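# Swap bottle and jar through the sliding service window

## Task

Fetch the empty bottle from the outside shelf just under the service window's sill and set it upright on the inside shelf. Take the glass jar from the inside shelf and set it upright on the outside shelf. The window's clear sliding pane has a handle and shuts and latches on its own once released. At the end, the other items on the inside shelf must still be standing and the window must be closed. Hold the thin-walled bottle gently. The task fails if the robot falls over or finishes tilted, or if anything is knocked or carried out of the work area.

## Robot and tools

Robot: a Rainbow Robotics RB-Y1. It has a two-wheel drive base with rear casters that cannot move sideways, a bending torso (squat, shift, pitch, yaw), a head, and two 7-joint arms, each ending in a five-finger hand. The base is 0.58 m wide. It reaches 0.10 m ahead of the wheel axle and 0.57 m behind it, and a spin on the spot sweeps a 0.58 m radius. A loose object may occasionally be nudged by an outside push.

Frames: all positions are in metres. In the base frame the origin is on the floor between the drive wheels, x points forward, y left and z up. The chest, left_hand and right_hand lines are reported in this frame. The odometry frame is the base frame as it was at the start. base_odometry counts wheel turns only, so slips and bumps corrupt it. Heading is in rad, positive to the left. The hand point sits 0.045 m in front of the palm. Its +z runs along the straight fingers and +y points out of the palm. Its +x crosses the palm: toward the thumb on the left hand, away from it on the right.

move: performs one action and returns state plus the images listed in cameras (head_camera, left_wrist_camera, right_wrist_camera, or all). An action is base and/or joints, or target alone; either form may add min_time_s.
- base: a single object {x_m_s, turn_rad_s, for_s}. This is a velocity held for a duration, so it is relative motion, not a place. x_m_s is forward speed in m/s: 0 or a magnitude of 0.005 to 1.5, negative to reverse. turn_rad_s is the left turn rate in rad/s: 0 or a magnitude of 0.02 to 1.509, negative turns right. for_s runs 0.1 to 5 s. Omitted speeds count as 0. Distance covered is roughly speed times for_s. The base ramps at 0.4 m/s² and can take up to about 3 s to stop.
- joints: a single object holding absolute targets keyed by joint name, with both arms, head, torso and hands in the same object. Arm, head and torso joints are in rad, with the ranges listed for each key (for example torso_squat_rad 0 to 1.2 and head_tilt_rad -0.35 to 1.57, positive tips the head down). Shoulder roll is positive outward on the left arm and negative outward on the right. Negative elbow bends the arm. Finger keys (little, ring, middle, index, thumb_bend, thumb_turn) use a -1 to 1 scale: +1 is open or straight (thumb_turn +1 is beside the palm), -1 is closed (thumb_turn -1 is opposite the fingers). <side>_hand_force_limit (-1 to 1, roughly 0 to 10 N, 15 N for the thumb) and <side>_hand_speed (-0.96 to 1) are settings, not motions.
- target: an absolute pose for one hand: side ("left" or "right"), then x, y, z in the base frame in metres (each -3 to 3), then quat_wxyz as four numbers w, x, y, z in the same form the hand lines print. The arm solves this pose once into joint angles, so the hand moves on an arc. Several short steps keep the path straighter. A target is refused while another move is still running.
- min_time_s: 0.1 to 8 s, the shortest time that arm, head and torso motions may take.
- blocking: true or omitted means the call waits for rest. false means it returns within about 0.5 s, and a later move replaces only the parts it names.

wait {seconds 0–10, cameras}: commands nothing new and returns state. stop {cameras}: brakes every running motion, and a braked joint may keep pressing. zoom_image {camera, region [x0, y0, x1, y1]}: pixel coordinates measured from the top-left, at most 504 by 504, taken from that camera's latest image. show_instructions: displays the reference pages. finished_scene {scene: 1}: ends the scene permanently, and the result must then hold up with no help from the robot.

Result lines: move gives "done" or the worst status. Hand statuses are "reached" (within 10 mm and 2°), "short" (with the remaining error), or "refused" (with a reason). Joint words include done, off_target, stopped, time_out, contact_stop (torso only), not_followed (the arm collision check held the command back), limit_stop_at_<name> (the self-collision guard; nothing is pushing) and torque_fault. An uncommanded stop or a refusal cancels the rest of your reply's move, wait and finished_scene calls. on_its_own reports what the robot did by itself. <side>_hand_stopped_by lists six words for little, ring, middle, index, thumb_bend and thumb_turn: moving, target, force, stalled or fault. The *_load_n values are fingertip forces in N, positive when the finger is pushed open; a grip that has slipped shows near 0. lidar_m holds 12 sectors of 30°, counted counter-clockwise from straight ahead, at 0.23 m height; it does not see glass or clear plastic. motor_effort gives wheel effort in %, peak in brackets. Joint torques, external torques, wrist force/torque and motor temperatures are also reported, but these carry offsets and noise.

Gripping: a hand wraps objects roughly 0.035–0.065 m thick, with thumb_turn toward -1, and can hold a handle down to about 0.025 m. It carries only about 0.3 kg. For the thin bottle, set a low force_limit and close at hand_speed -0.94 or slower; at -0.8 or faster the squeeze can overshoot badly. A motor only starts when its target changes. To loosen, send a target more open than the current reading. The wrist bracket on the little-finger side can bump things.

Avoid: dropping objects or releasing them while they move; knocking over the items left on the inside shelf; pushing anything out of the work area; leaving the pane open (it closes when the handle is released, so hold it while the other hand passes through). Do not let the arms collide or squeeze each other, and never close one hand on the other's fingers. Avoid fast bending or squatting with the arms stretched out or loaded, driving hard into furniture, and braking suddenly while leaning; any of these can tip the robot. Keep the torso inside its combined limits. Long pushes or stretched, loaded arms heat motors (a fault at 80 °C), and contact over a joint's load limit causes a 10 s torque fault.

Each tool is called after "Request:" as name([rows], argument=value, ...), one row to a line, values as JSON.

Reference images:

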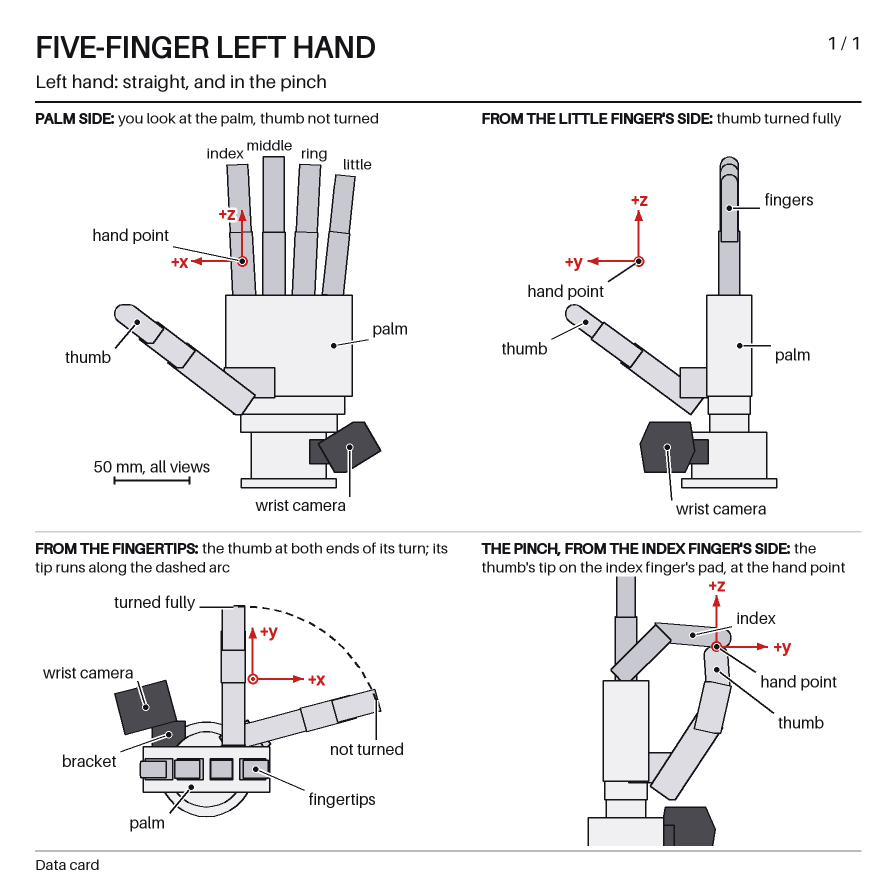

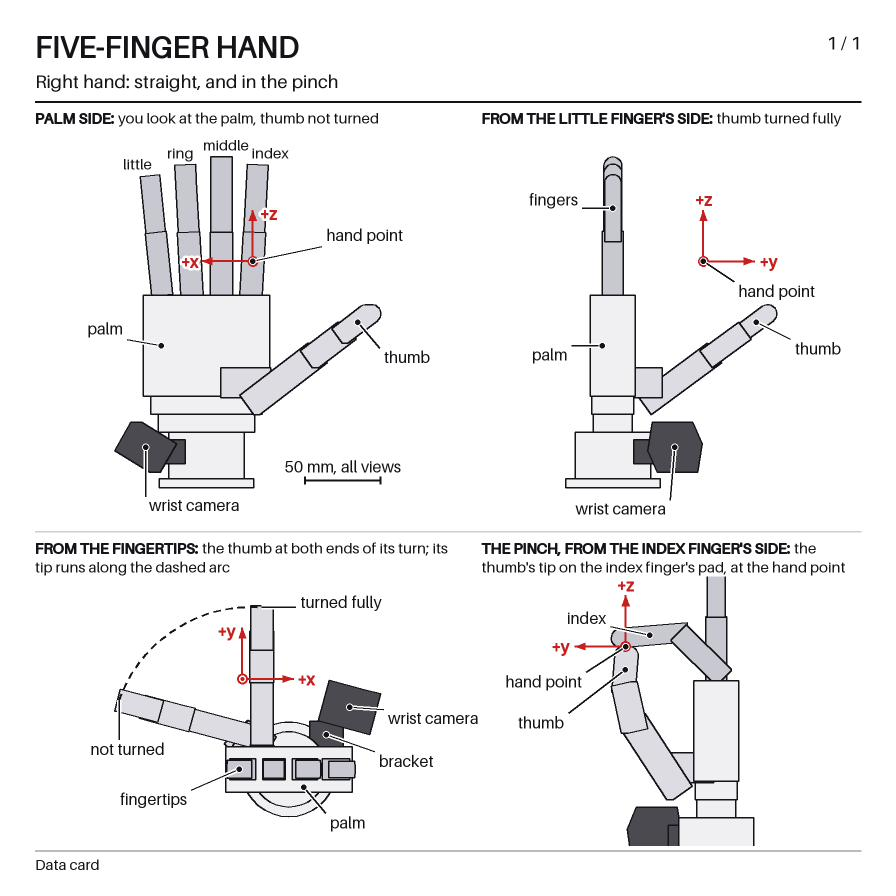

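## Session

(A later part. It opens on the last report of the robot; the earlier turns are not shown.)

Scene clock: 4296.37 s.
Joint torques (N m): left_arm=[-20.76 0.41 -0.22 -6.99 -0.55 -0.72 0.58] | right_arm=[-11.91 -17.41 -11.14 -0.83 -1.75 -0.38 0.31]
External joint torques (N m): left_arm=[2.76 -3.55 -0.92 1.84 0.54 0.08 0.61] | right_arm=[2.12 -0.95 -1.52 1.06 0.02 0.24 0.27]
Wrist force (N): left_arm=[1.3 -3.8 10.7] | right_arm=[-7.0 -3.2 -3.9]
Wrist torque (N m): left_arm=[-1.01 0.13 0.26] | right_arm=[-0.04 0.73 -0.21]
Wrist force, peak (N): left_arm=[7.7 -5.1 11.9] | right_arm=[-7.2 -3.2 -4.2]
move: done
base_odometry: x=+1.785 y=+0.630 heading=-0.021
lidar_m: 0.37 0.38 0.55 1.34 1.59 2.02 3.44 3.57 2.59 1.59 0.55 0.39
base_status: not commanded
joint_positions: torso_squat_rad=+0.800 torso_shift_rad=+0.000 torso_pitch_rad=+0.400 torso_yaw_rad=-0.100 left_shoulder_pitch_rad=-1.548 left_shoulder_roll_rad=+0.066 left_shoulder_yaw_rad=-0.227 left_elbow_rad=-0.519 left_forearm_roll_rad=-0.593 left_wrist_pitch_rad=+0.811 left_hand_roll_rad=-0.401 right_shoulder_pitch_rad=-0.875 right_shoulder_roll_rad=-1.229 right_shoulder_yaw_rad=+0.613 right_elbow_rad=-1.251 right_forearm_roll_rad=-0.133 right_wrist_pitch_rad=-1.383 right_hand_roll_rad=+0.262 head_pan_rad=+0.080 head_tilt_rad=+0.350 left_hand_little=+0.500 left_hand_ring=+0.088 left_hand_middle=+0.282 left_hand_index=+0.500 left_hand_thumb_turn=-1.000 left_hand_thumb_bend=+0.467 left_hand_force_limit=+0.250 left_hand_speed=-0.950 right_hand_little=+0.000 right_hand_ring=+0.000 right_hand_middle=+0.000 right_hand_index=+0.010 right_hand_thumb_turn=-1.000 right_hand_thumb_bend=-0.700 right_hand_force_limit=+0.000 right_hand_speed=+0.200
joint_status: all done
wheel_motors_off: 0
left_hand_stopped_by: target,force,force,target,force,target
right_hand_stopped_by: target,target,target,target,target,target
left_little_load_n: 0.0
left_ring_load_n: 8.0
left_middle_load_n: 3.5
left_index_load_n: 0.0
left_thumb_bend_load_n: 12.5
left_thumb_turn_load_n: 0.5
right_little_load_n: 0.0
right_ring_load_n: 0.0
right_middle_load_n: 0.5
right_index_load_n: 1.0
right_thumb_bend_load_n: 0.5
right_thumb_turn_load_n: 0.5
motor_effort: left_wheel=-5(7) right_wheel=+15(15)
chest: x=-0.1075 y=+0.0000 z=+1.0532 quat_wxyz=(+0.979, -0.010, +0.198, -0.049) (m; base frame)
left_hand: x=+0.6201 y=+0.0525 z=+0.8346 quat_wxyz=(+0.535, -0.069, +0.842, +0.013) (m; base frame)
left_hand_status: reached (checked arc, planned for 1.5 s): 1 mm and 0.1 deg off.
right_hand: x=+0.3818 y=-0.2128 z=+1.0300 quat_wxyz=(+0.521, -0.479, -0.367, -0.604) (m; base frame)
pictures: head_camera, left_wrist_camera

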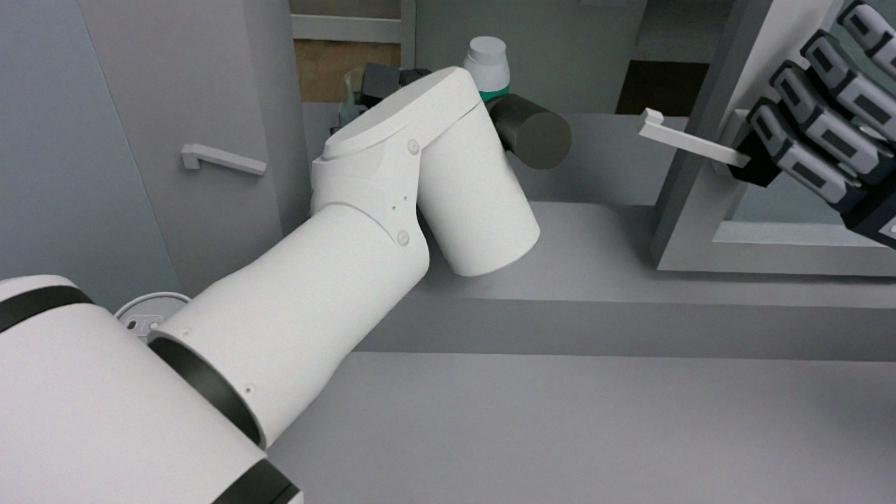

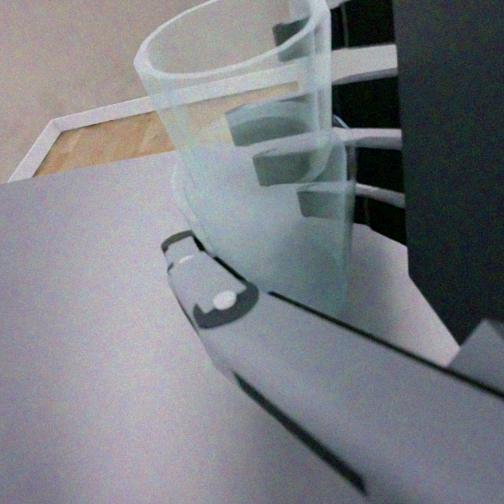

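Request:
move(joints={"left_hand_speed":-0.93,"left_hand_middle":0.6,"left_hand_ring":0.5}, cameras=["left_wrist_camera"])

Scene clock: 4302.23 s.
Joint torques (N m): left_arm=[-21.42 1.36 -0.01 -8.56 -0.61 -0.8 0.27] | right_arm=[-11.5 -17.92 -11.34 -1.11 -1.73 -0.41 0.41]
External joint torques (N m): left_arm=[2.11 -2.59 -0.72 0.28 0.47 0.01 0.31] | right_arm=[2.54 -1.47 -1.71 0.78 0.04 0.2 0.38]
Wrist force (N): left_arm=[5.7 -3.6 10.5] | right_arm=[-6.4 -3.6 -3.6]
Wrist torque (N m): left_arm=[-0.98 0.07 0.27] | right_arm=[-0.03 0.71 -0.18]
Wrist force, peak (N): left_arm=[5.9 -3.8 10.6] | right_arm=[-7.3 -3.4 -4.0]
move: done
base_odometry: x=+1.785 y=+0.630 heading=-0.021
lidar_m: 0.38 0.38 0.53 1.33 1.59 2.00 3.45 3.59 2.59 1.61 0.56 0.40
base_status: not commanded
joint_positions: torso_squat_rad=+0.800 torso_shift_rad=+0.000 torso_pitch_rad=+0.400 torso_yaw_rad=-0.100 left_shoulder_pitch_rad=-1.548 left_shoulder_roll_rad=+0.065 left_shoulder_yaw_rad=-0.227 left_elbow_rad=-0.519 left_forearm_roll_rad=-0.593 left_wrist_pitch_rad=+0.811 left_hand_roll_rad=-0.401 right_shoulder_pitch_rad=-0.875 right_shoulder_roll_rad=-1.229 right_shoulder_yaw_rad=+0.613 right_elbow_rad=-1.251 right_forearm_roll_rad=-0.133 right_wrist_pitch_rad=-1.383 right_hand_roll_rad=+0.262 head_pan_rad=+0.080 head_tilt_rad=+0.350 left_hand_little=+0.500 left_hand_ring=+0.500 left_hand_middle=+0.600 left_hand_index=+0.500 left_hand_thumb_turn=-1.000 left_hand_thumb_bend=+0.465 left_hand_force_limit=+0.250 left_hand_speed=-0.930 right_hand_little=+0.000 right_hand_ring=+0.000 right_hand_middle=+0.000 right_hand_index=+0.010 right_hand_thumb_turn=-1.000 right_hand_thumb_bend=-0.700 right_hand_force_limit=+0.000 right_hand_speed=+0.200
joint_status: all done
wheel_motors_off: 0
left_hand_stopped_by: target,target,target,target,force,target
right_hand_stopped_by: target,target,target,target,target,target
left_little_load_n: 0.0
left_ring_load_n: 0.0
left_middle_load_n: 0.0
left_index_load_n: 0.0
left_thumb_bend_load_n: 2.5
left_thumb_turn_load_n: -0.5
right_little_load_n: 0.0
right_ring_load_n: 0.0
right_middle_load_n: 0.5
right_index_load_n: 1.5
right_thumb_bend_load_n: 0.0
right_thumb_turn_load_n: 0.0
motor_effort: left_wheel=-5(7) right_wheel=+10(13)
chest: x=-0.1075 y=+0.0000 z=+1.0532 quat_wxyz=(+0.979, -0.010, +0.198, -0.049) (m; base frame)
left_hand: x=+0.6200 y=+0.0525 z=+0.8343 quat_wxyz=(+0.535, -0.069, +0.842, +0.013) (m; base frame)
right_hand: x=+0.3819 y=-0.2127 z=+1.0300 quat_wxyz=(+0.521, -0.479, -0.367, -0.604) (m; base frame)
pictures: left_wrist_camera

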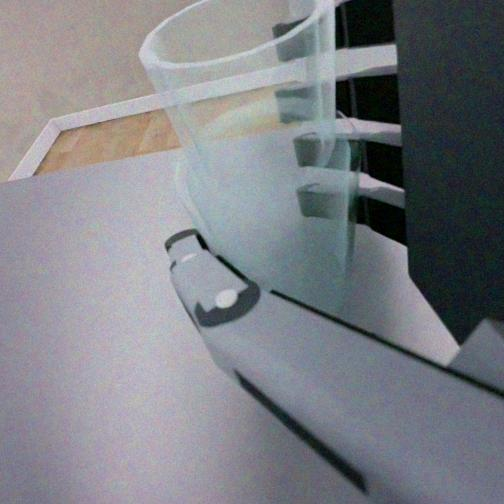

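Jar released on the shelf. Open the thumb.

Request:
move(joints={"left_hand_thumb_bend":0.9}, cameras=["left_wrist_camera"])

Scene clock: 4309.03 s.
Joint torques (N m): left_arm=[-21.72 2.04 -0.37 -8.58 -1.06 -0.75 0.19] | right_arm=[-12 -17.62 -11.39 -1.07 -1.87 -0.25 0.44]
External joint torques (N m): left_arm=[1.8 -1.91 -1.08 0.26 0.03 0.06 0.23] | right_arm=[2.04 -1.17 -1.77 0.82 -0.1 0.36 0.41]
Wrist force (N): left_arm=[6.4 -5.0 11.4] | right_arm=[-6.0 -3.7 -3.7]
Wrist torque (N m): left_arm=[-1.02 0.07 0.29] | right_arm=[0.02 0.71 -0.18]
Wrist force, peak (N): left_arm=[6.5 -4.9 11.6] | right_arm=[-6.6 -3.9 -3.8]
move: done
base_odometry: x=+1.785 y=+0.630 heading=-0.021
lidar_m: 0.37 0.39 0.53 1.33 1.60 1.98 3.43 3.59 2.58 1.60 0.56 0.40
base_status: not commanded
joint_positions: torso_squat_rad=+0.800 torso_shift_rad=+0.000 torso_pitch_rad=+0.400 torso_yaw_rad=-0.100 left_shoulder_pitch_rad=-1.548 left_shoulder_roll_rad=+0.065 left_shoulder_yaw_rad=-0.227 left_elbow_rad=-0.519 left_forearm_roll_rad=-0.592 left_wrist_pitch_rad=+0.811 left_hand_roll_rad=-0.401 right_shoulder_pitch_rad=-0.875 right_shoulder_roll_rad=-1.229 right_shoulder_yaw_rad=+0.613 right_elbow_rad=-1.251 right_forearm_roll_rad=-0.133 right_wrist_pitch_rad=-1.383 right_hand_roll_rad=+0.262 head_pan_rad=+0.080 head_tilt_rad=+0.350 left_hand_little=+0.500 left_hand_ring=+0.500 left_hand_middle=+0.600 left_hand_index=+0.500 left_hand_thumb_turn=-1.000 left_hand_thumb_bend=+0.900 left_hand_force_limit=+0.250 left_hand_speed=-0.930 right_hand_little=+0.000 right_hand_ring=+0.000 right_hand_middle=+0.000 right_hand_index=+0.010 right_hand_thumb_turn=-1.000 right_hand_thumb_bend=-0.700 right_hand_force_limit=+0.000 right_hand_speed=+0.200
joint_status: all done
wheel_motors_off: 0
left_hand_stopped_by: target,target,target,target,target,target
right_hand_stopped_by: target,target,target,target,target,target
left_little_load_n: 0.0
left_ring_load_n: 0.0
left_middle_load_n: 0.0
left_index_load_n: 0.0
left_thumb_bend_load_n: 0.0
left_thumb_turn_load_n: 0.0
right_little_load_n: 0.0
right_ring_load_n: 0.0
right_middle_load_n: 0.5
right_index_load_n: 1.5
right_thumb_bend_load_n: 0.5
right_thumb_turn_load_n: 0.0
motor_effort: left_wheel=-6(8) right_wheel=+10(13)
chest: x=-0.1075 y=+0.0000 z=+1.0532 quat_wxyz=(+0.979, -0.010, +0.198, -0.049) (m; base frame)
left_hand: x=+0.6199 y=+0.0523 z=+0.8342 quat_wxyz=(+0.535, -0.069, +0.842, +0.012) (m; base frame)
right_hand: x=+0.3819 y=-0.2127 z=+1.0300 quat_wxyz=(+0.521, -0.479, -0.367, -0.604) (m; base frame)
pictures: left_wrist_camera

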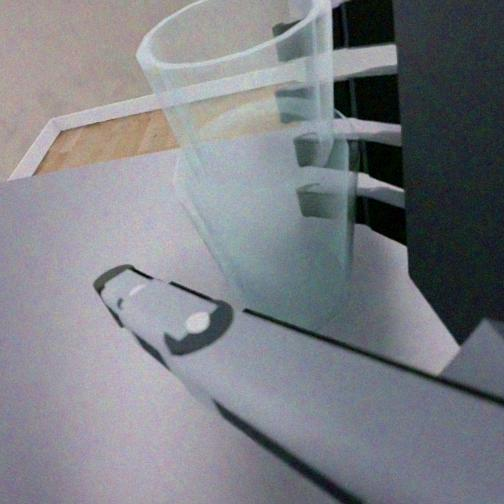

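Request:
move(joints={"left_hand_speed":-0.8,"left_hand_middle":0.85,"left_hand_ring":0.85,"left_hand_index":0.85,"left_hand_little":0.85})

Request:
move(target={"side":"left","x":0.593,"y":0.0485,"z":0.847,"quat_wxyz":[0.5344,-0.0692,0.8423,0.0131]}, min_time_s=2.5, cameras=["head_camera","left_wrist_camera"])

Scene clock: 4319.00 s.
Joint torques (N m): left_arm=[-21.62 2.45 0.08 -8.62 -0.87 -0.82 0.23] | right_arm=[-11.42 -17.6 -10.88 -0.92 -1.69 -0.34 0.24]
External joint torques (N m): left_arm=[1.9 -1.5 -0.63 0.22 0.22 -0.01 0.26] | right_arm=[2.61 -1.15 -1.25 0.97 0.07 0.28 0.2]
Wrist force (N): left_arm=[6.5 -4.8 11.3] | right_arm=[-6.1 -3.8 -3.6]
Wrist torque (N m): left_arm=[-0.98 0.07 0.30] | right_arm=[-0.01 0.72 -0.16]
Wrist force, peak (N): left_arm=[6.5 -5.1 11.5] | right_arm=[-6.6 -3.9 -3.5]
move: done
base_odometry: x=+1.785 y=+0.630 heading=-0.021
lidar_m: 0.37 0.39 0.53 1.34 1.58 2.01 3.44 3.57 2.59 1.61 0.56 0.40
base_status: not commanded
joint_positions: torso_squat_rad=+0.800 torso_shift_rad=+0.000 torso_pitch_rad=+0.400 torso_yaw_rad=-0.100 left_shoulder_pitch_rad=-1.548 left_shoulder_roll_rad=+0.065 left_shoulder_yaw_rad=-0.227 left_elbow_rad=-0.519 left_forearm_roll_rad=-0.592 left_wrist_pitch_rad=+0.811 left_hand_roll_rad=-0.401 right_shoulder_pitch_rad=-0.875 right_shoulder_roll_rad=-1.229 right_shoulder_yaw_rad=+0.613 right_elbow_rad=-1.251 right_forearm_roll_rad=-0.133 right_wrist_pitch_rad=-1.383 right_hand_roll_rad=+0.262 head_pan_rad=+0.080 head_tilt_rad=+0.350 left_hand_little=+0.850 left_hand_ring=+0.850 left_hand_middle=+0.850 left_hand_index=+0.850 left_hand_thumb_turn=-1.000 left_hand_thumb_bend=+0.900 left_hand_force_limit=+0.250 left_hand_speed=-0.800 right_hand_little=+0.000 right_hand_ring=+0.000 right_hand_middle=+0.000 right_hand_index=+0.010 right_hand_thumb_turn=-1.000 right_hand_thumb_bend=-0.700 right_hand_force_limit=+0.000 right_hand_speed=+0.200
joint_status: all done
wheel_motors_off: 0
left_hand_stopped_by: target,target,target,target,target,target
right_hand_stopped_by: target,target,target,target,target,target
left_little_load_n: 0.0
left_ring_load_n: 0.0
left_middle_load_n: 0.0
left_index_load_n: 0.0
left_thumb_bend_load_n: 0.0
left_thumb_turn_load_n: 0.0
right_little_load_n: 0.0
right_ring_load_n: 0.0
right_middle_load_n: 0.5
right_index_load_n: 1.5
right_thumb_bend_load_n: 0.5
right_thumb_turn_load_n: 0.5
motor_effort: left_wheel=-4(7) right_wheel=+9(12)
chest: x=-0.1075 y=+0.0000 z=+1.0532 quat_wxyz=(+0.979, -0.010, +0.198, -0.049) (m; base frame)
left_hand: x=+0.6199 y=+0.0523 z=+0.8342 quat_wxyz=(+0.535, -0.069, +0.842, +0.012) (m; base frame)
right_hand: x=+0.3819 y=-0.2127 z=+1.0300 quat_wxyz=(+0.521, -0.479, -0.367, -0.604) (m; base frame)
pictures: none

Scene clock: 4321.83 s.
Joint torques (N m): left_arm=[-20.7 0.97 0.39 -9.86 -1.08 -0.69 -0.15] | right_arm=[-11.53 -17.97 -11.23 -1.18 -1.79 -0.5 0.25]
External joint torques (N m): left_arm=[1.58 -1.34 -0.88 -0.8 0.11 0.31 -0.12] | right_arm=[2.51 -1.51 -1.61 0.71 -0.02 0.12 0.22]
Wrist force (N): left_arm=[6.1 -5.6 10.5] | right_arm=[-5.3 -3.4 -3.3]
Wrist torque (N m): left_arm=[-1.04 0.08 0.26] | right_arm=[0.02 0.70 -0.16]
Wrist force, peak (N): left_arm=[-8.5 -8.0 8.4] | right_arm=[-6.4 -4.2 -3.9]
move: done
base_odometry: x=+1.785 y=+0.630 heading=-0.021
lidar_m: 0.37 0.40 0.55 1.34 1.60 2.00 3.45 3.56 2.59 1.62 0.57 0.40
base_status: not commanded
joint_positions: torso_squat_rad=+0.800 torso_shift_rad=+0.000 torso_pitch_rad=+0.400 torso_yaw_rad=-0.100 left_shoulder_pitch_rad=-1.388 left_shoulder_roll_rad=+0.056 left_shoulder_yaw_rad=-0.235 left_elbow_rad=-0.878 left_forearm_roll_rad=-0.572 left_wrist_pitch_rad=+1.004 left_hand_roll_rad=-0.535 right_shoulder_pitch_rad=-0.875 right_shoulder_roll_rad=-1.229 right_shoulder_yaw_rad=+0.613 right_elbow_rad=-1.251 right_forearm_roll_rad=-0.133 right_wrist_pitch_rad=-1.383 right_hand_roll_rad=+0.262 head_pan_rad=+0.080 head_tilt_rad=+0.350 left_hand_little=+0.850 left_hand_ring=+0.850 left_hand_middle=+0.850 left_hand_index=+0.850 left_hand_thumb_turn=-1.000 left_hand_thumb_bend=+0.900 left_hand_force_limit=+0.250 left_hand_speed=-0.800 right_hand_little=+0.000 right_hand_ring=+0.000 right_hand_middle=+0.000 right_hand_index=+0.010 right_hand_thumb_turn=-1.000 right_hand_thumb_bend=-0.700 right_hand_force_limit=+0.000 right_hand_speed=+0.200
joint_status: all done
wheel_motors_off: 0
left_hand_stopped_by: target,target,target,target,target,target
right_hand_stopped_by: target,target,target,target,target,target
left_little_load_n: 0.0
left_ring_load_n: 0.0
left_middle_load_n: 0.0
left_index_load_n: 0.0
left_thumb_bend_load_n: 0.0
left_thumb_turn_load_n: 0.0
right_little_load_n: 0.0
right_ring_load_n: 0.0
right_middle_load_n: 0.5
right_index_load_n: 1.5
right_thumb_bend_load_n: 0.5
right_thumb_turn_load_n: 0.5
motor_effort: left_wheel=-4(8) right_wheel=+10(13)
chest: x=-0.1076 y=+0.0000 z=+1.0532 quat_wxyz=(+0.979, -0.010, +0.198, -0.049) (m; base frame)
left_hand: x=+0.5926 y=+0.0491 z=+0.8477 quat_wxyz=(+0.534, -0.072, +0.842, +0.018) (m; base frame)
left_hand_status: reached (checked arc, planned for 2.5 s): 1 mm and 0.6 deg off.
right_hand: x=+0.3818 y=-0.2127 z=+1.0301 quat_wxyz=(+0.521, -0.479, -0.367, -0.604) (m; base frame)
pictures: head_camera, left_wrist_camera

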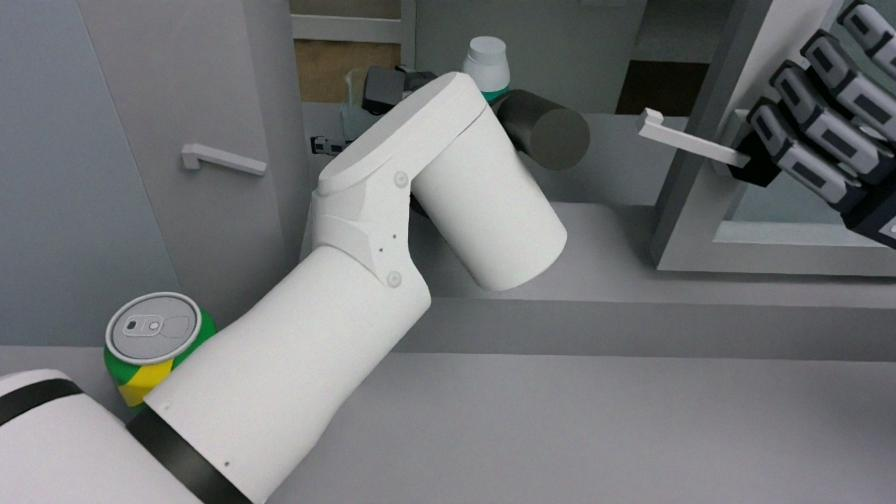

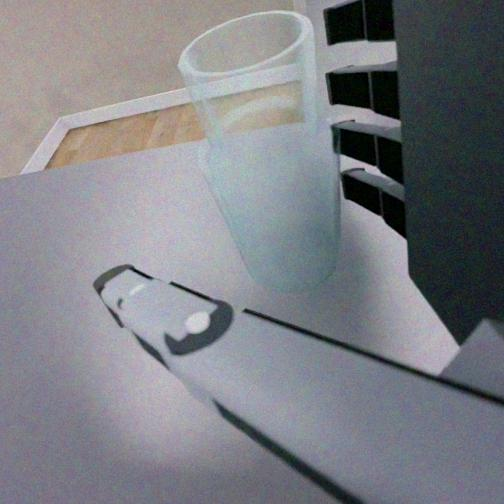

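Request:
move(target={"side":"left","x":0.56,"y":0.040,"z":0.905,"quat_wxyz":[0.5344,-0.0692,0.8423,0.0131]}, min_time_s=2.5, cameras=["left_wrist_camera"])

Request:
move(target={"side":"left","x":0.555,"y":0.0,"z":0.945,"quat_wxyz":[0.5285,0.0785,0.8415,-0.0801]}, min_time_s=3, cameras=["head_camera","left_wrist_camera"])

Scene clock: 4393.77 s.
Joint torques (N m): left_arm=[-19.62 -0.2 2.93 -9.47 -1.11 -0.96 -0.25] | right_arm=[-11.73 -17.34 -11.37 -0.93 -1.63 -0.16 0.44]
External joint torques (N m): left_arm=[1.54 -1.47 1.54 -0.73 0.05 0.3 -0.22] | right_arm=[2.31 -0.89 -1.74 0.96 0.14 0.46 0.41]
Wrist force (N): left_arm=[6.4 -5.6 10.2] | right_arm=[-5.6 -3.0 -3.2]
Wrist torque (N m): left_arm=[-1.00 0.01 0.27] | right_arm=[0.00 0.71 -0.18]
Wrist force, peak (N): left_arm=[6.4 -5.7 10.7] | right_arm=[-6.2 -3.4 -3.6]
move: done
base_odometry: x=+1.785 y=+0.630 heading=-0.021
lidar_m: 0.37 0.40 0.54 1.34 1.60 2.01 3.45 3.58 2.60 1.59 0.57 0.40
base_status: not commanded
joint_positions: torso_squat_rad=+0.800 torso_shift_rad=+0.000 torso_pitch_rad=+0.400 torso_yaw_rad=-0.100 left_shoulder_pitch_rad=-1.336 left_shoulder_roll_rad=+0.030 left_shoulder_yaw_rad=-0.221 left_elbow_rad=-1.209 left_forearm_roll_rad=-0.535 left_wrist_pitch_rad=+1.239 left_hand_roll_rad=-0.713 right_shoulder_pitch_rad=-0.875 right_shoulder_roll_rad=-1.229 right_shoulder_yaw_rad=+0.613 right_elbow_rad=-1.251 right_forearm_roll_rad=-0.133 right_wrist_pitch_rad=-1.383 right_hand_roll_rad=+0.262 head_pan_rad=+0.080 head_tilt_rad=+0.350 left_hand_little=+0.850 left_hand_ring=+0.850 left_hand_middle=+0.850 left_hand_index=+0.850 left_hand_thumb_turn=-1.000 left_hand_thumb_bend=+0.900 left_hand_force_limit=+0.250 left_hand_speed=-0.800 right_hand_little=+0.000 right_hand_ring=+0.000 right_hand_middle=+0.000 right_hand_index=+0.010 right_hand_thumb_turn=-1.000 right_hand_thumb_bend=-0.700 right_hand_force_limit=+0.000 right_hand_speed=+0.200
joint_status: all done
wheel_motors_off: 0
left_hand_stopped_by: target,target,target,target,target,target
right_hand_stopped_by: target,target,target,target,target,target
left_little_load_n: 0.5
left_ring_load_n: 0.0
left_middle_load_n: 0.0
left_index_load_n: 0.0
left_thumb_bend_load_n: 0.0
left_thumb_turn_load_n: 0.0
right_little_load_n: 0.0
right_ring_load_n: 0.0
right_middle_load_n: 0.5
right_index_load_n: 1.5
right_thumb_bend_load_n: 0.0
right_thumb_turn_load_n: 0.5
motor_effort: left_wheel=-5(7) right_wheel=+10(12)
chest: x=-0.1076 y=+0.0000 z=+1.0532 quat_wxyz=(+0.979, -0.010, +0.198, -0.049) (m; base frame)
left_hand: x=+0.5600 y=+0.0401 z=+0.9051 quat_wxyz=(+0.534, -0.069, +0.842, +0.014) (m; base frame)
left_hand_status: reached (checked arc, planned for 2.5 s): 0 mm and 0.1 deg off.
right_hand: x=+0.3818 y=-0.2127 z=+1.0301 quat_wxyz=(+0.521, -0.479, -0.367, -0.604) (m; base frame)
pictures: left_wrist_camera

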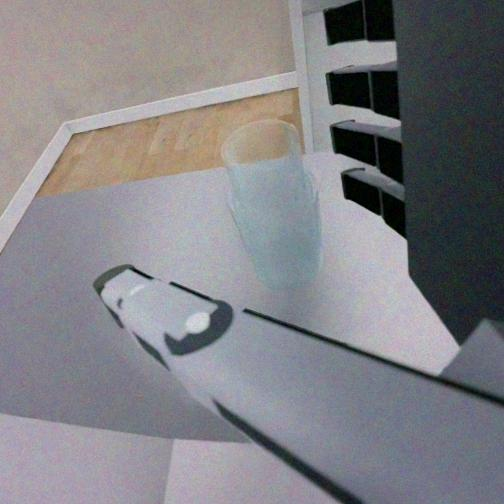

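Scene clock: 4397.10 s.
Joint torques (N m): left_arm=[-18.61 1.6 3.2 -9.17 -0.54 -1.34 -0.28] | right_arm=[-12.03 -17.69 -11.22 -1.11 -1.95 -0.33 0.42]
External joint torques (N m): left_arm=[1.59 0.32 1.01 -0.93 0.1 0.31 -0.25] | right_arm=[2.01 -1.23 -1.59 0.78 -0.19 0.29 0.38]
Wrist force (N): left_arm=[6.3 -5.8 10.4] | right_arm=[-6.0 -3.2 -3.6]
Wrist torque (N m): left_arm=[-1.08 0.05 0.28] | right_arm=[-0.02 0.70 -0.18]
Wrist force, peak (N): left_arm=[6.6 -5.9 10.5] | right_arm=[-6.2 -3.5 -3.6]
move: done
base_odometry: x=+1.785 y=+0.630 heading=-0.021
lidar_m: 0.37 0.39 0.54 1.34 1.60 1.98 3.45 3.57 2.59 1.60 0.57 0.40
base_status: not commanded
joint_positions: torso_squat_rad=+0.800 torso_shift_rad=+0.000 torso_pitch_rad=+0.400 torso_yaw_rad=-0.100 left_shoulder_pitch_rad=-1.264 left_shoulder_roll_rad=+0.100 left_shoulder_yaw_rad=-0.189 left_elbow_rad=-1.515 left_forearm_roll_rad=-0.170 left_wrist_pitch_rad=+1.246 left_hand_roll_rad=-1.097 right_shoulder_pitch_rad=-0.875 right_shoulder_roll_rad=-1.229 right_shoulder_yaw_rad=+0.613 right_elbow_rad=-1.251 right_forearm_roll_rad=-0.133 right_wrist_pitch_rad=-1.383 right_hand_roll_rad=+0.262 head_pan_rad=+0.080 head_tilt_rad=+0.350 left_hand_little=+0.850 left_hand_ring=+0.850 left_hand_middle=+0.850 left_hand_index=+0.850 left_hand_thumb_turn=-1.000 left_hand_thumb_bend=+0.900 left_hand_force_limit=+0.250 left_hand_speed=-0.800 right_hand_little=+0.000 right_hand_ring=+0.000 right_hand_middle=+0.000 right_hand_index=+0.010 right_hand_thumb_turn=-1.000 right_hand_thumb_bend=-0.700 right_hand_force_limit=+0.000 right_hand_speed=+0.200
joint_status: all done
wheel_motors_off: 0
left_hand_stopped_by: target,target,target,target,target,target
right_hand_stopped_by: target,target,target,target,target,target
left_little_load_n: 0.0
left_ring_load_n: 0.0
left_middle_load_n: 0.0
left_index_load_n: 0.0
left_thumb_bend_load_n: 0.0
left_thumb_turn_load_n: 0.0
right_little_load_n: 0.0
right_ring_load_n: 0.0
right_middle_load_n: 0.5
right_index_load_n: 1.5
right_thumb_bend_load_n: 0.0
right_thumb_turn_load_n: 0.5
motor_effort: left_wheel=-7(8) right_wheel=+10(12)
chest: x=-0.1076 y=+0.0000 z=+1.0532 quat_wxyz=(+0.979, -0.010, +0.198, -0.049) (m; base frame)
left_hand: x=+0.5548 y=-0.0003 z=+0.9452 quat_wxyz=(+0.529, +0.078, +0.841, -0.080) (m; base frame)
left_hand_status: reached (checked arc, planned for 3.0 s): 0 mm and 0.1 deg off.
right_hand: x=+0.3818 y=-0.2127 z=+1.0301 quat_wxyz=(+0.521, -0.479, -0.367, -0.604) (m; base frame)
pictures: head_camera, left_wrist_camera

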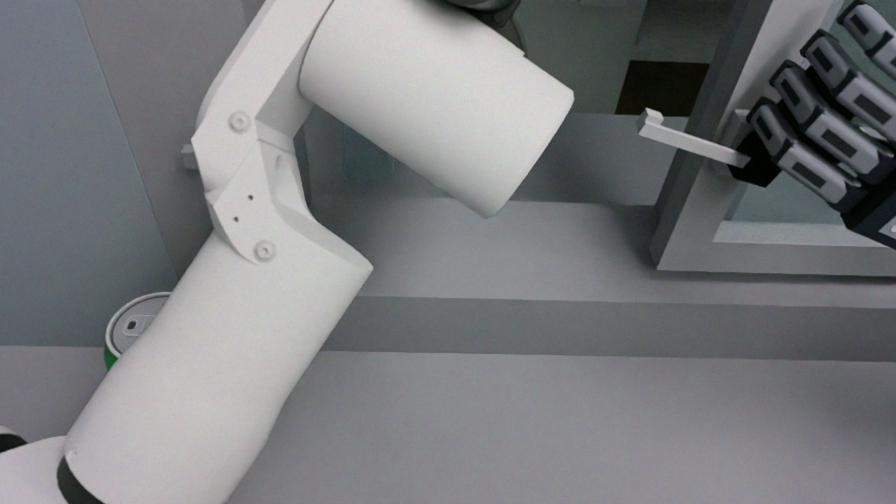

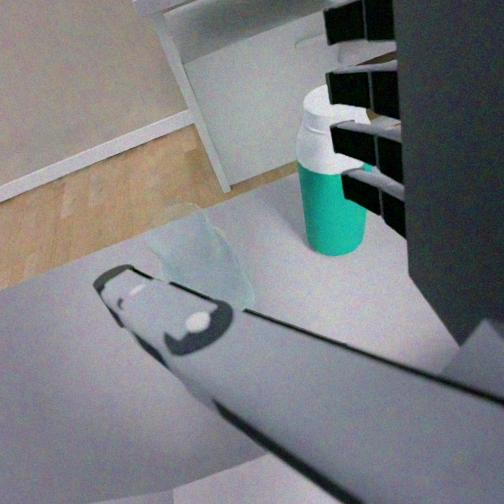

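Request:
move(target={"side":"right","x":0.362,"y":-0.213,"z":1.03,"quat_wxyz":[0.521,-0.479,-0.367,-0.604]}, min_time_s=2)

Request:
move(base={"x_m_s":0.03,"for_s":0.67}, cameras=["head_camera","left_wrist_camera","right_wrist_camera"])

Scene clock: 4403.10 s.
Joint torques (N m): left_arm=[-18.61 2.19 3.65 -9.12 -0.51 -1.25 -0.29] | right_arm=[-10.23 -18.38 -11.93 -1.49 -1.91 -0.11 0.56]
External joint torques (N m): left_arm=[1.58 0.9 1.46 -0.88 0.14 0.4 -0.26] | right_arm=[2.64 -1.73 -2.09 0.27 -0.19 0.59 0.52]
Wrist force (N): left_arm=[6.2 -5.8 10.4] | right_arm=[-6.7 -3.8 -3.9]
Wrist torque (N m): left_arm=[-1.08 0.05 0.27] | right_arm=[-0.01 0.72 -0.16]
Wrist force, peak (N): left_arm=[6.6 -5.9 10.5] | right_arm=[-7.1 -3.7 -4.1]
move: done
base_odometry: x=+1.785 y=+0.630 heading=-0.021
lidar_m: 0.38 0.40 0.54 1.34 1.59 2.02 3.45 3.56 2.59 1.61 0.56 0.40
base_status: not commanded
joint_positions: torso_squat_rad=+0.800 torso_shift_rad=+0.000 torso_pitch_rad=+0.400 torso_yaw_rad=-0.100 left_shoulder_pitch_rad=-1.264 left_shoulder_roll_rad=+0.100 left_shoulder_yaw_rad=-0.189 left_elbow_rad=-1.515 left_forearm_roll_rad=-0.170 left_wrist_pitch_rad=+1.246 left_hand_roll_rad=-1.097 right_shoulder_pitch_rad=-0.787 right_shoulder_roll_rad=-1.287 right_shoulder_yaw_rad=+0.588 right_elbow_rad=-1.362 right_forearm_roll_rad=-0.171 right_wrist_pitch_rad=-1.356 right_hand_roll_rad=+0.305 head_pan_rad=+0.080 head_tilt_rad=+0.350 left_hand_little=+0.850 left_hand_ring=+0.850 left_hand_middle=+0.850 left_hand_index=+0.850 left_hand_thumb_turn=-1.000 left_hand_thumb_bend=+0.900 left_hand_force_limit=+0.250 left_hand_speed=-0.800 right_hand_little=+0.000 right_hand_ring=+0.000 right_hand_middle=+0.000 right_hand_index=+0.010 right_hand_thumb_turn=-1.000 right_hand_thumb_bend=-0.700 right_hand_force_limit=+0.000 right_hand_speed=+0.200
joint_status: all done
wheel_motors_off: 0
left_hand_stopped_by: target,target,target,target,target,target
right_hand_stopped_by: target,target,target,target,target,target
left_little_load_n: 0.0
left_ring_load_n: 0.0
left_middle_load_n: 0.0
left_index_load_n: 0.0
left_thumb_bend_load_n: 0.0
left_thumb_turn_load_n: 0.5
right_little_load_n: 0.0
right_ring_load_n: 0.0
right_middle_load_n: 0.5
right_index_load_n: 1.5
right_thumb_bend_load_n: 0.5
right_thumb_turn_load_n: 0.5
motor_effort: left_wheel=-5(8) right_wheel=+8(12)
chest: x=-0.1076 y=+0.0000 z=+1.0532 quat_wxyz=(+0.979, -0.010, +0.198, -0.049) (m; base frame)
left_hand: x=+0.5548 y=-0.0003 z=+0.9452 quat_wxyz=(+0.529, +0.078, +0.841, -0.080) (m; base frame)
right_hand: x=+0.3620 y=-0.2127 z=+1.0299 quat_wxyz=(+0.521, -0.479, -0.367, -0.604) (m; base frame)
right_hand_status: reached (checked arc, planned for 2.0 s): 0 mm and 0.1 deg off.
pictures: none

Scene clock: 4404.40 s.
Joint torques (N m): left_arm=[-19.4 1.22 3.48 -8.56 -0.74 -1.76 -0.13] | right_arm=[-10.4 -17.74 -11.33 -0.86 -1.98 -0.49 0.4]
External joint torques (N m): left_arm=[0.79 -0.06 1.29 -0.32 -0.1 -0.11 -0.1] | right_arm=[2.47 -1.09 -1.49 0.89 -0.26 0.2 0.37]
Wrist force (N): left_arm=[6.0 -5.7 10.6] | right_arm=[-5.5 -4.0 -3.4]
Wrist torque (N m): left_arm=[-1.06 0.09 0.26] | right_arm=[-0.03 0.68 -0.12]
Wrist force, peak (N): left_arm=[6.6 -5.6 10.9] | right_arm=[-7.0 -3.8 -3.6]
move: done
base_odometry: x=+1.805 y=+0.630 heading=-0.022
lidar_m: 0.36 0.37 0.49 1.33 1.34 2.01 3.46 3.59 2.58 1.52 0.51 0.38
base_status: done (sent for 0.67 of 0.67 s)
joint_positions: torso_squat_rad=+0.800 torso_shift_rad=+0.000 torso_pitch_rad=+0.400 torso_yaw_rad=-0.100 left_shoulder_pitch_rad=-1.264 left_shoulder_roll_rad=+0.100 left_shoulder_yaw_rad=-0.189 left_elbow_rad=-1.515 left_forearm_roll_rad=-0.170 left_wrist_pitch_rad=+1.246 left_hand_roll_rad=-1.097 right_shoulder_pitch_rad=-0.787 right_shoulder_roll_rad=-1.287 right_shoulder_yaw_rad=+0.588 right_elbow_rad=-1.362 right_forearm_roll_rad=-0.171 right_wrist_pitch_rad=-1.356 right_hand_roll_rad=+0.305 head_pan_rad=+0.080 head_tilt_rad=+0.350 left_hand_little=+0.850 left_hand_ring=+0.850 left_hand_middle=+0.850 left_hand_index=+0.850 left_hand_thumb_turn=-1.000 left_hand_thumb_bend=+0.900 left_hand_force_limit=+0.250 left_hand_speed=-0.800 right_hand_little=+0.000 right_hand_ring=+0.000 right_hand_middle=+0.000 right_hand_index=+0.010 right_hand_thumb_turn=-1.000 right_hand_thumb_bend=-0.700 right_hand_force_limit=+0.000 right_hand_speed=+0.200
joint_status: not commanded
wheel_motors_off: 0
left_hand_stopped_by: target,target,target,target,target,target
right_hand_stopped_by: target,target,target,target,target,target
left_little_load_n: 0.0
left_ring_load_n: 0.0
left_middle_load_n: 0.0
left_index_load_n: 0.0
left_thumb_bend_load_n: 0.0
left_thumb_turn_load_n: 0.0
right_little_load_n: 0.0
right_ring_load_n: 0.0
right_middle_load_n: 0.5
right_index_load_n: 1.0
right_thumb_bend_load_n: 0.0
right_thumb_turn_load_n: 0.5
motor_effort: left_wheel=-6(17) right_wheel=+6(24)
chest: x=-0.1075 y=+0.0001 z=+1.0532 quat_wxyz=(+0.979, -0.010, +0.198, -0.049) (m; base frame)
left_hand: x=+0.5549 y=-0.0002 z=+0.9450 quat_wxyz=(+0.529, +0.078, +0.841, -0.080) (m; base frame)
right_hand: x=+0.3621 y=-0.2127 z=+1.0298 quat_wxyz=(+0.521, -0.479, -0.367, -0.604) (m; base frame)
pictures: head_camera, left_wrist_camera, right_wrist_camera

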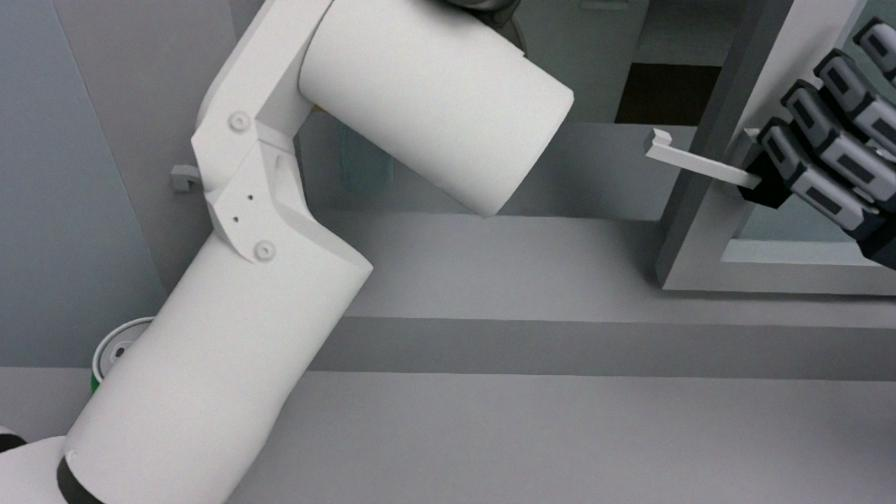

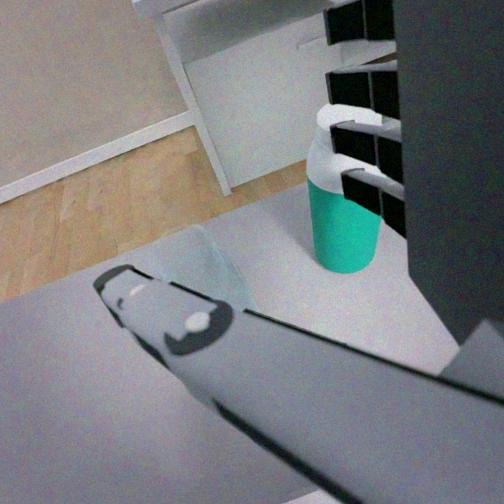

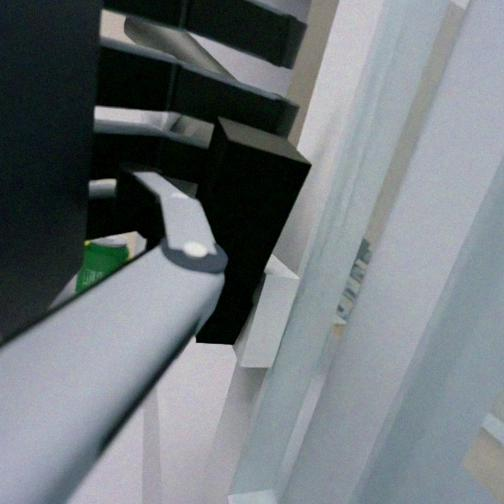

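Request:
move(joints={"left_hand_thumb_bend":0.72,"left_hand_middle":1,"left_hand_ring":1,"left_hand_index":1,"left_hand_little":1})

Request:
move(target={"side":"left","x":0.555,"y":-0.028,"z":0.91,"quat_wxyz":[0.5285,0.0785,0.8415,-0.0801]}, min_time_s=3, cameras=["head_camera","left_wrist_camera"])

Scene clock: 4417.13 s.
Joint torques (N m): left_arm=[-19.65 1.43 3.45 -8.75 -0.5 -1.58 -0.27] | right_arm=[-10.69 -17.71 -11.37 -1.08 -1.87 -0.49 0.46]
External joint torques (N m): left_arm=[0.54 0.15 1.26 -0.5 0.14 0.07 -0.25] | right_arm=[2.18 -1.07 -1.53 0.68 -0.15 0.21 0.42]
Wrist force (N): left_arm=[6.2 -5.7 10.4] | right_arm=[-6.5 -3.3 -3.2]
Wrist torque (N m): left_arm=[-1.07 0.06 0.27] | right_arm=[-0.06 0.72 -0.18]
Wrist force, peak (N): left_arm=[6.5 -5.8 10.6] | right_arm=[-6.6 -3.5 -3.5]
move: done
base_odometry: x=+1.805 y=+0.630 heading=-0.022
lidar_m: 0.35 0.38 0.50 1.34 1.34 2.01 3.45 3.59 2.58 1.54 0.54 0.38
base_status: not commanded
joint_positions: torso_squat_rad=+0.800 torso_shift_rad=+0.000 torso_pitch_rad=+0.400 torso_yaw_rad=-0.100 left_shoulder_pitch_rad=-1.264 left_shoulder_roll_rad=+0.100 left_shoulder_yaw_rad=-0.189 left_elbow_rad=-1.515 left_forearm_roll_rad=-0.170 left_wrist_pitch_rad=+1.246 left_hand_roll_rad=-1.097 right_shoulder_pitch_rad=-0.787 right_shoulder_roll_rad=-1.287 right_shoulder_yaw_rad=+0.588 right_elbow_rad=-1.362 right_forearm_roll_rad=-0.171 right_wrist_pitch_rad=-1.356 right_hand_roll_rad=+0.305 head_pan_rad=+0.080 head_tilt_rad=+0.350 left_hand_little=+1.000 left_hand_ring=+1.000 left_hand_middle=+1.000 left_hand_index=+1.000 left_hand_thumb_turn=-1.000 left_hand_thumb_bend=+0.720 left_hand_force_limit=+0.250 left_hand_speed=-0.800 right_hand_little=+0.000 right_hand_ring=+0.000 right_hand_middle=+0.000 right_hand_index=+0.010 right_hand_thumb_turn=-1.000 right_hand_thumb_bend=-0.700 right_hand_force_limit=+0.000 right_hand_speed=+0.200
joint_status: all done
wheel_motors_off: 0
left_hand_stopped_by: target,target,target,target,target,target
right_hand_stopped_by: target,target,target,target,target,target
left_little_load_n: 0.0
left_ring_load_n: 0.0
left_middle_load_n: 0.0
left_index_load_n: 0.0
left_thumb_bend_load_n: 0.0
left_thumb_turn_load_n: 0.0
right_little_load_n: 0.0
right_ring_load_n: 0.0
right_middle_load_n: 0.5
right_index_load_n: 1.5
right_thumb_bend_load_n: 0.5
right_thumb_turn_load_n: 0.0
motor_effort: left_wheel=-6(8) right_wheel=+5(9)
chest: x=-0.1075 y=+0.0001 z=+1.0532 quat_wxyz=(+0.979, -0.010, +0.198, -0.049) (m; base frame)
left_hand: x=+0.5549 y=-0.0002 z=+0.9450 quat_wxyz=(+0.529, +0.078, +0.841, -0.080) (m; base frame)
right_hand: x=+0.3621 y=-0.2127 z=+1.0298 quat_wxyz=(+0.521, -0.479, -0.367, -0.604) (m; base frame)
pictures: none

Scene clock: 4420.47 s.
Joint torques (N m): left_arm=[-18.74 -1 0.95 -8.4 -1.32 -2.2 0.12] | right_arm=[-10.49 -17.4 -11.11 -1.03 -1.77 -0.33 0.43]
External joint torques (N m): left_arm=[1.44 -1.33 -1.09 0.34 -0.6 -0.61 0.14] | right_arm=[2.37 -0.76 -1.27 0.73 -0.05 0.36 0.4]
Wrist force (N): left_arm=[6.1 -5.4 10.1] | right_arm=[-6.2 -3.1 -3.4]
Wrist torque (N m): left_arm=[-0.97 0.06 0.33] | right_arm=[-0.01 0.69 -0.16]
Wrist force, peak (N): left_arm=[6.5 -5.6 10.6] | right_arm=[-7.0 -3.4 -3.5]
move: done
base_odometry: x=+1.805 y=+0.630 heading=-0.022
lidar_m: 0.36 0.37 0.51 1.31 1.34 2.01 3.47 3.59 2.58 1.54 0.53 0.38
base_status: not commanded
joint_positions: torso_squat_rad=+0.800 torso_shift_rad=+0.000 torso_pitch_rad=+0.400 torso_yaw_rad=-0.100 left_shoulder_pitch_rad=-1.246 left_shoulder_roll_rad=+0.053 left_shoulder_yaw_rad=-0.242 left_elbow_rad=-1.401 left_forearm_roll_rad=-0.243 left_wrist_pitch_rad=+1.139 left_hand_roll_rad=-1.016 right_shoulder_pitch_rad=-0.787 right_shoulder_roll_rad=-1.287 right_shoulder_yaw_rad=+0.588 right_elbow_rad=-1.362 right_forearm_roll_rad=-0.171 right_wrist_pitch_rad=-1.356 right_hand_roll_rad=+0.305 head_pan_rad=+0.080 head_tilt_rad=+0.350 left_hand_little=+1.000 left_hand_ring=+1.000 left_hand_middle=+1.000 left_hand_index=+1.000 left_hand_thumb_turn=-1.000 left_hand_thumb_bend=+0.720 left_hand_force_limit=+0.250 left_hand_speed=-0.800 right_hand_little=+0.000 right_hand_ring=+0.000 right_hand_middle=+0.000 right_hand_index=+0.010 right_hand_thumb_turn=-1.000 right_hand_thumb_bend=-0.700 right_hand_force_limit=+0.000 right_hand_speed=+0.200
joint_status: all done
wheel_motors_off: 0
left_hand_stopped_by: target,target,target,target,target,target
right_hand_stopped_by: target,target,target,target,target,target
left_little_load_n: 0.0
left_ring_load_n: 0.0
left_middle_load_n: 0.0
left_index_load_n: 0.0
left_thumb_bend_load_n: 0.0
left_thumb_turn_load_n: 0.0
right_little_load_n: 0.0
right_ring_load_n: 0.0
right_middle_load_n: 0.0
right_index_load_n: 1.5
right_thumb_bend_load_n: 0.5
right_thumb_turn_load_n: 0.5
motor_effort: left_wheel=-5(8) right_wheel=+9(9)
chest: x=-0.1075 y=+0.0001 z=+1.0532 quat_wxyz=(+0.979, -0.010, +0.198, -0.049) (m; base frame)
left_hand: x=+0.5546 y=-0.0277 z=+0.9102 quat_wxyz=(+0.529, +0.079, +0.841, -0.080) (m; base frame)
left_hand_status: reached (checked arc, planned for 3.0 s): 1 mm and 0.1 deg off.
right_hand: x=+0.3621 y=-0.2127 z=+1.0298 quat_wxyz=(+0.521, -0.479, -0.367, -0.604) (m; base frame)
pictures: head_camera, left_wrist_camera

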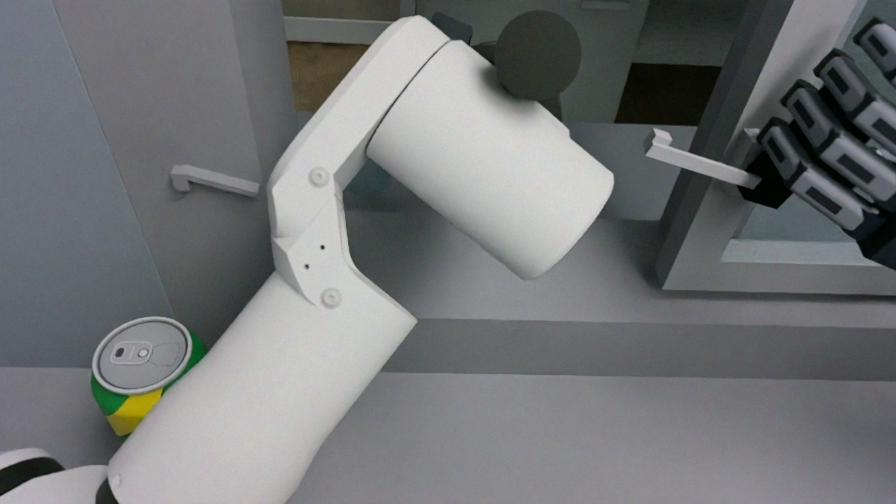

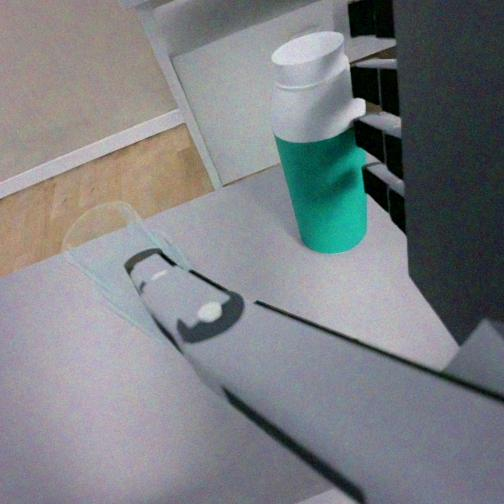

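Request:
zoom_image(camera="left_wrist_camera", region=[240, 0, 440, 280])

Request:
move(target={"side":"left","x":0.555,"y":-0.015,"z":0.91,"quat_wxyz":[0.5285,0.0785,0.8415,-0.0801]}, min_time_s=2, cameras=["head_camera","left_wrist_camera"])

Scaled by 1.800 from the camera's 504x504 image, which has a finer 720x720 frame.

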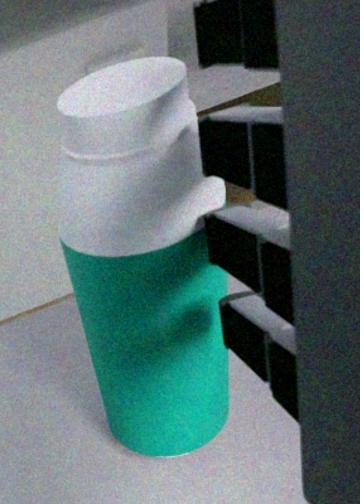

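Scene clock: 4569.13 s.
Joint torques (N m): left_arm=[-18.51 1.26 3.41 -9.44 -0.56 -1.36 -0.23] | right_arm=[-10.74 -17.26 -11.49 -1.06 -1.83 -0.39 0.62]
External joint torques (N m): left_arm=[1.54 0.76 1.3 -0.75 0.14 0.24 -0.2] | right_arm=[2.13 -0.61 -1.64 0.69 -0.1 0.3 0.59]
Wrist force (N): left_arm=[6.1 -5.4 10.3] | right_arm=[-6.5 -3.3 -3.4]
Wrist torque (N m): left_arm=[-1.00 0.07 0.27] | right_arm=[-0.04 0.74 -0.19]
Wrist force, peak (N): left_arm=[6.2 -5.5 10.7] | right_arm=[-6.8 -3.5 -3.4]
move: done
base_odometry: x=+1.805 y=+0.630 heading=-0.022
lidar_m: 0.35 0.37 0.51 1.34 1.34 2.01 3.45 3.58 2.57 1.53 0.52 0.37
base_status: not commanded
joint_positions: torso_squat_rad=+0.800 torso_shift_rad=+0.000 torso_pitch_rad=+0.400 torso_yaw_rad=-0.100 left_shoulder_pitch_rad=-1.223 left_shoulder_roll_rad=+0.074 left_shoulder_yaw_rad=-0.233 left_elbow_rad=-1.440 left_forearm_roll_rad=-0.224 left_wrist_pitch_rad=+1.149 left_hand_roll_rad=-1.037 right_shoulder_pitch_rad=-0.787 right_shoulder_roll_rad=-1.287 right_shoulder_yaw_rad=+0.588 right_elbow_rad=-1.362 right_forearm_roll_rad=-0.171 right_wrist_pitch_rad=-1.356 right_hand_roll_rad=+0.305 head_pan_rad=+0.080 head_tilt_rad=+0.350 left_hand_little=+1.000 left_hand_ring=+1.000 left_hand_middle=+1.000 left_hand_index=+1.000 left_hand_thumb_turn=-1.000 left_hand_thumb_bend=+0.720 left_hand_force_limit=+0.250 left_hand_speed=-0.800 right_hand_little=+0.000 right_hand_ring=+0.000 right_hand_middle=+0.000 right_hand_index=+0.010 right_hand_thumb_turn=-1.000 right_hand_thumb_bend=-0.700 right_hand_force_limit=+0.000 right_hand_speed=+0.200
joint_status: all done
wheel_motors_off: 0
left_hand_stopped_by: target,target,target,target,target,target
right_hand_stopped_by: target,target,target,target,target,target
left_little_load_n: 0.0
left_ring_load_n: 0.0
left_middle_load_n: 0.0
left_index_load_n: 0.0
left_thumb_bend_load_n: 0.0
left_thumb_turn_load_n: 0.0
right_little_load_n: 0.0
right_ring_load_n: 0.0
right_middle_load_n: 0.5
right_index_load_n: 1.5
right_thumb_bend_load_n: 0.5
right_thumb_turn_load_n: 0.5
motor_effort: left_wheel=-7(9) right_wheel=+6(8)
chest: x=-0.1075 y=+0.0001 z=+1.0532 quat_wxyz=(+0.979, -0.010, +0.198, -0.049) (m; base frame)
left_hand: x=+0.5551 y=-0.0155 z=+0.9100 quat_wxyz=(+0.529, +0.078, +0.841, -0.079) (m; base frame)
left_hand_status: reached (checked arc, planned for 2.0 s): 1 mm and 0.1 deg off.
right_hand: x=+0.3621 y=-0.2127 z=+1.0298 quat_wxyz=(+0.521, -0.479, -0.367, -0.604) (m; base frame)
pictures: head_camera, left_wrist_camera

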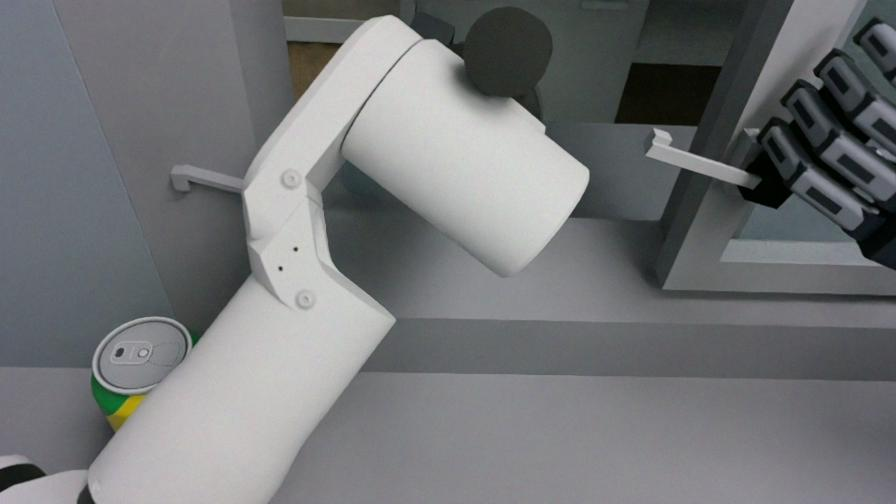

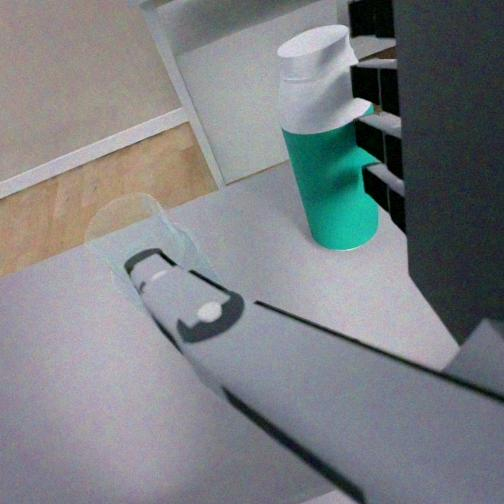

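Request:
zoom_image(camera="left_wrist_camera", region=[240, 0, 440, 280])

Scaled by 1.800 from the camera's 504x504 image, which has a finer 720x720 frame.

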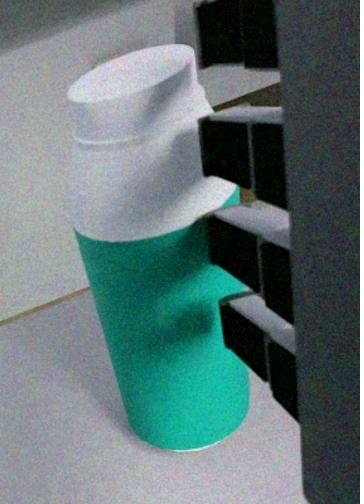

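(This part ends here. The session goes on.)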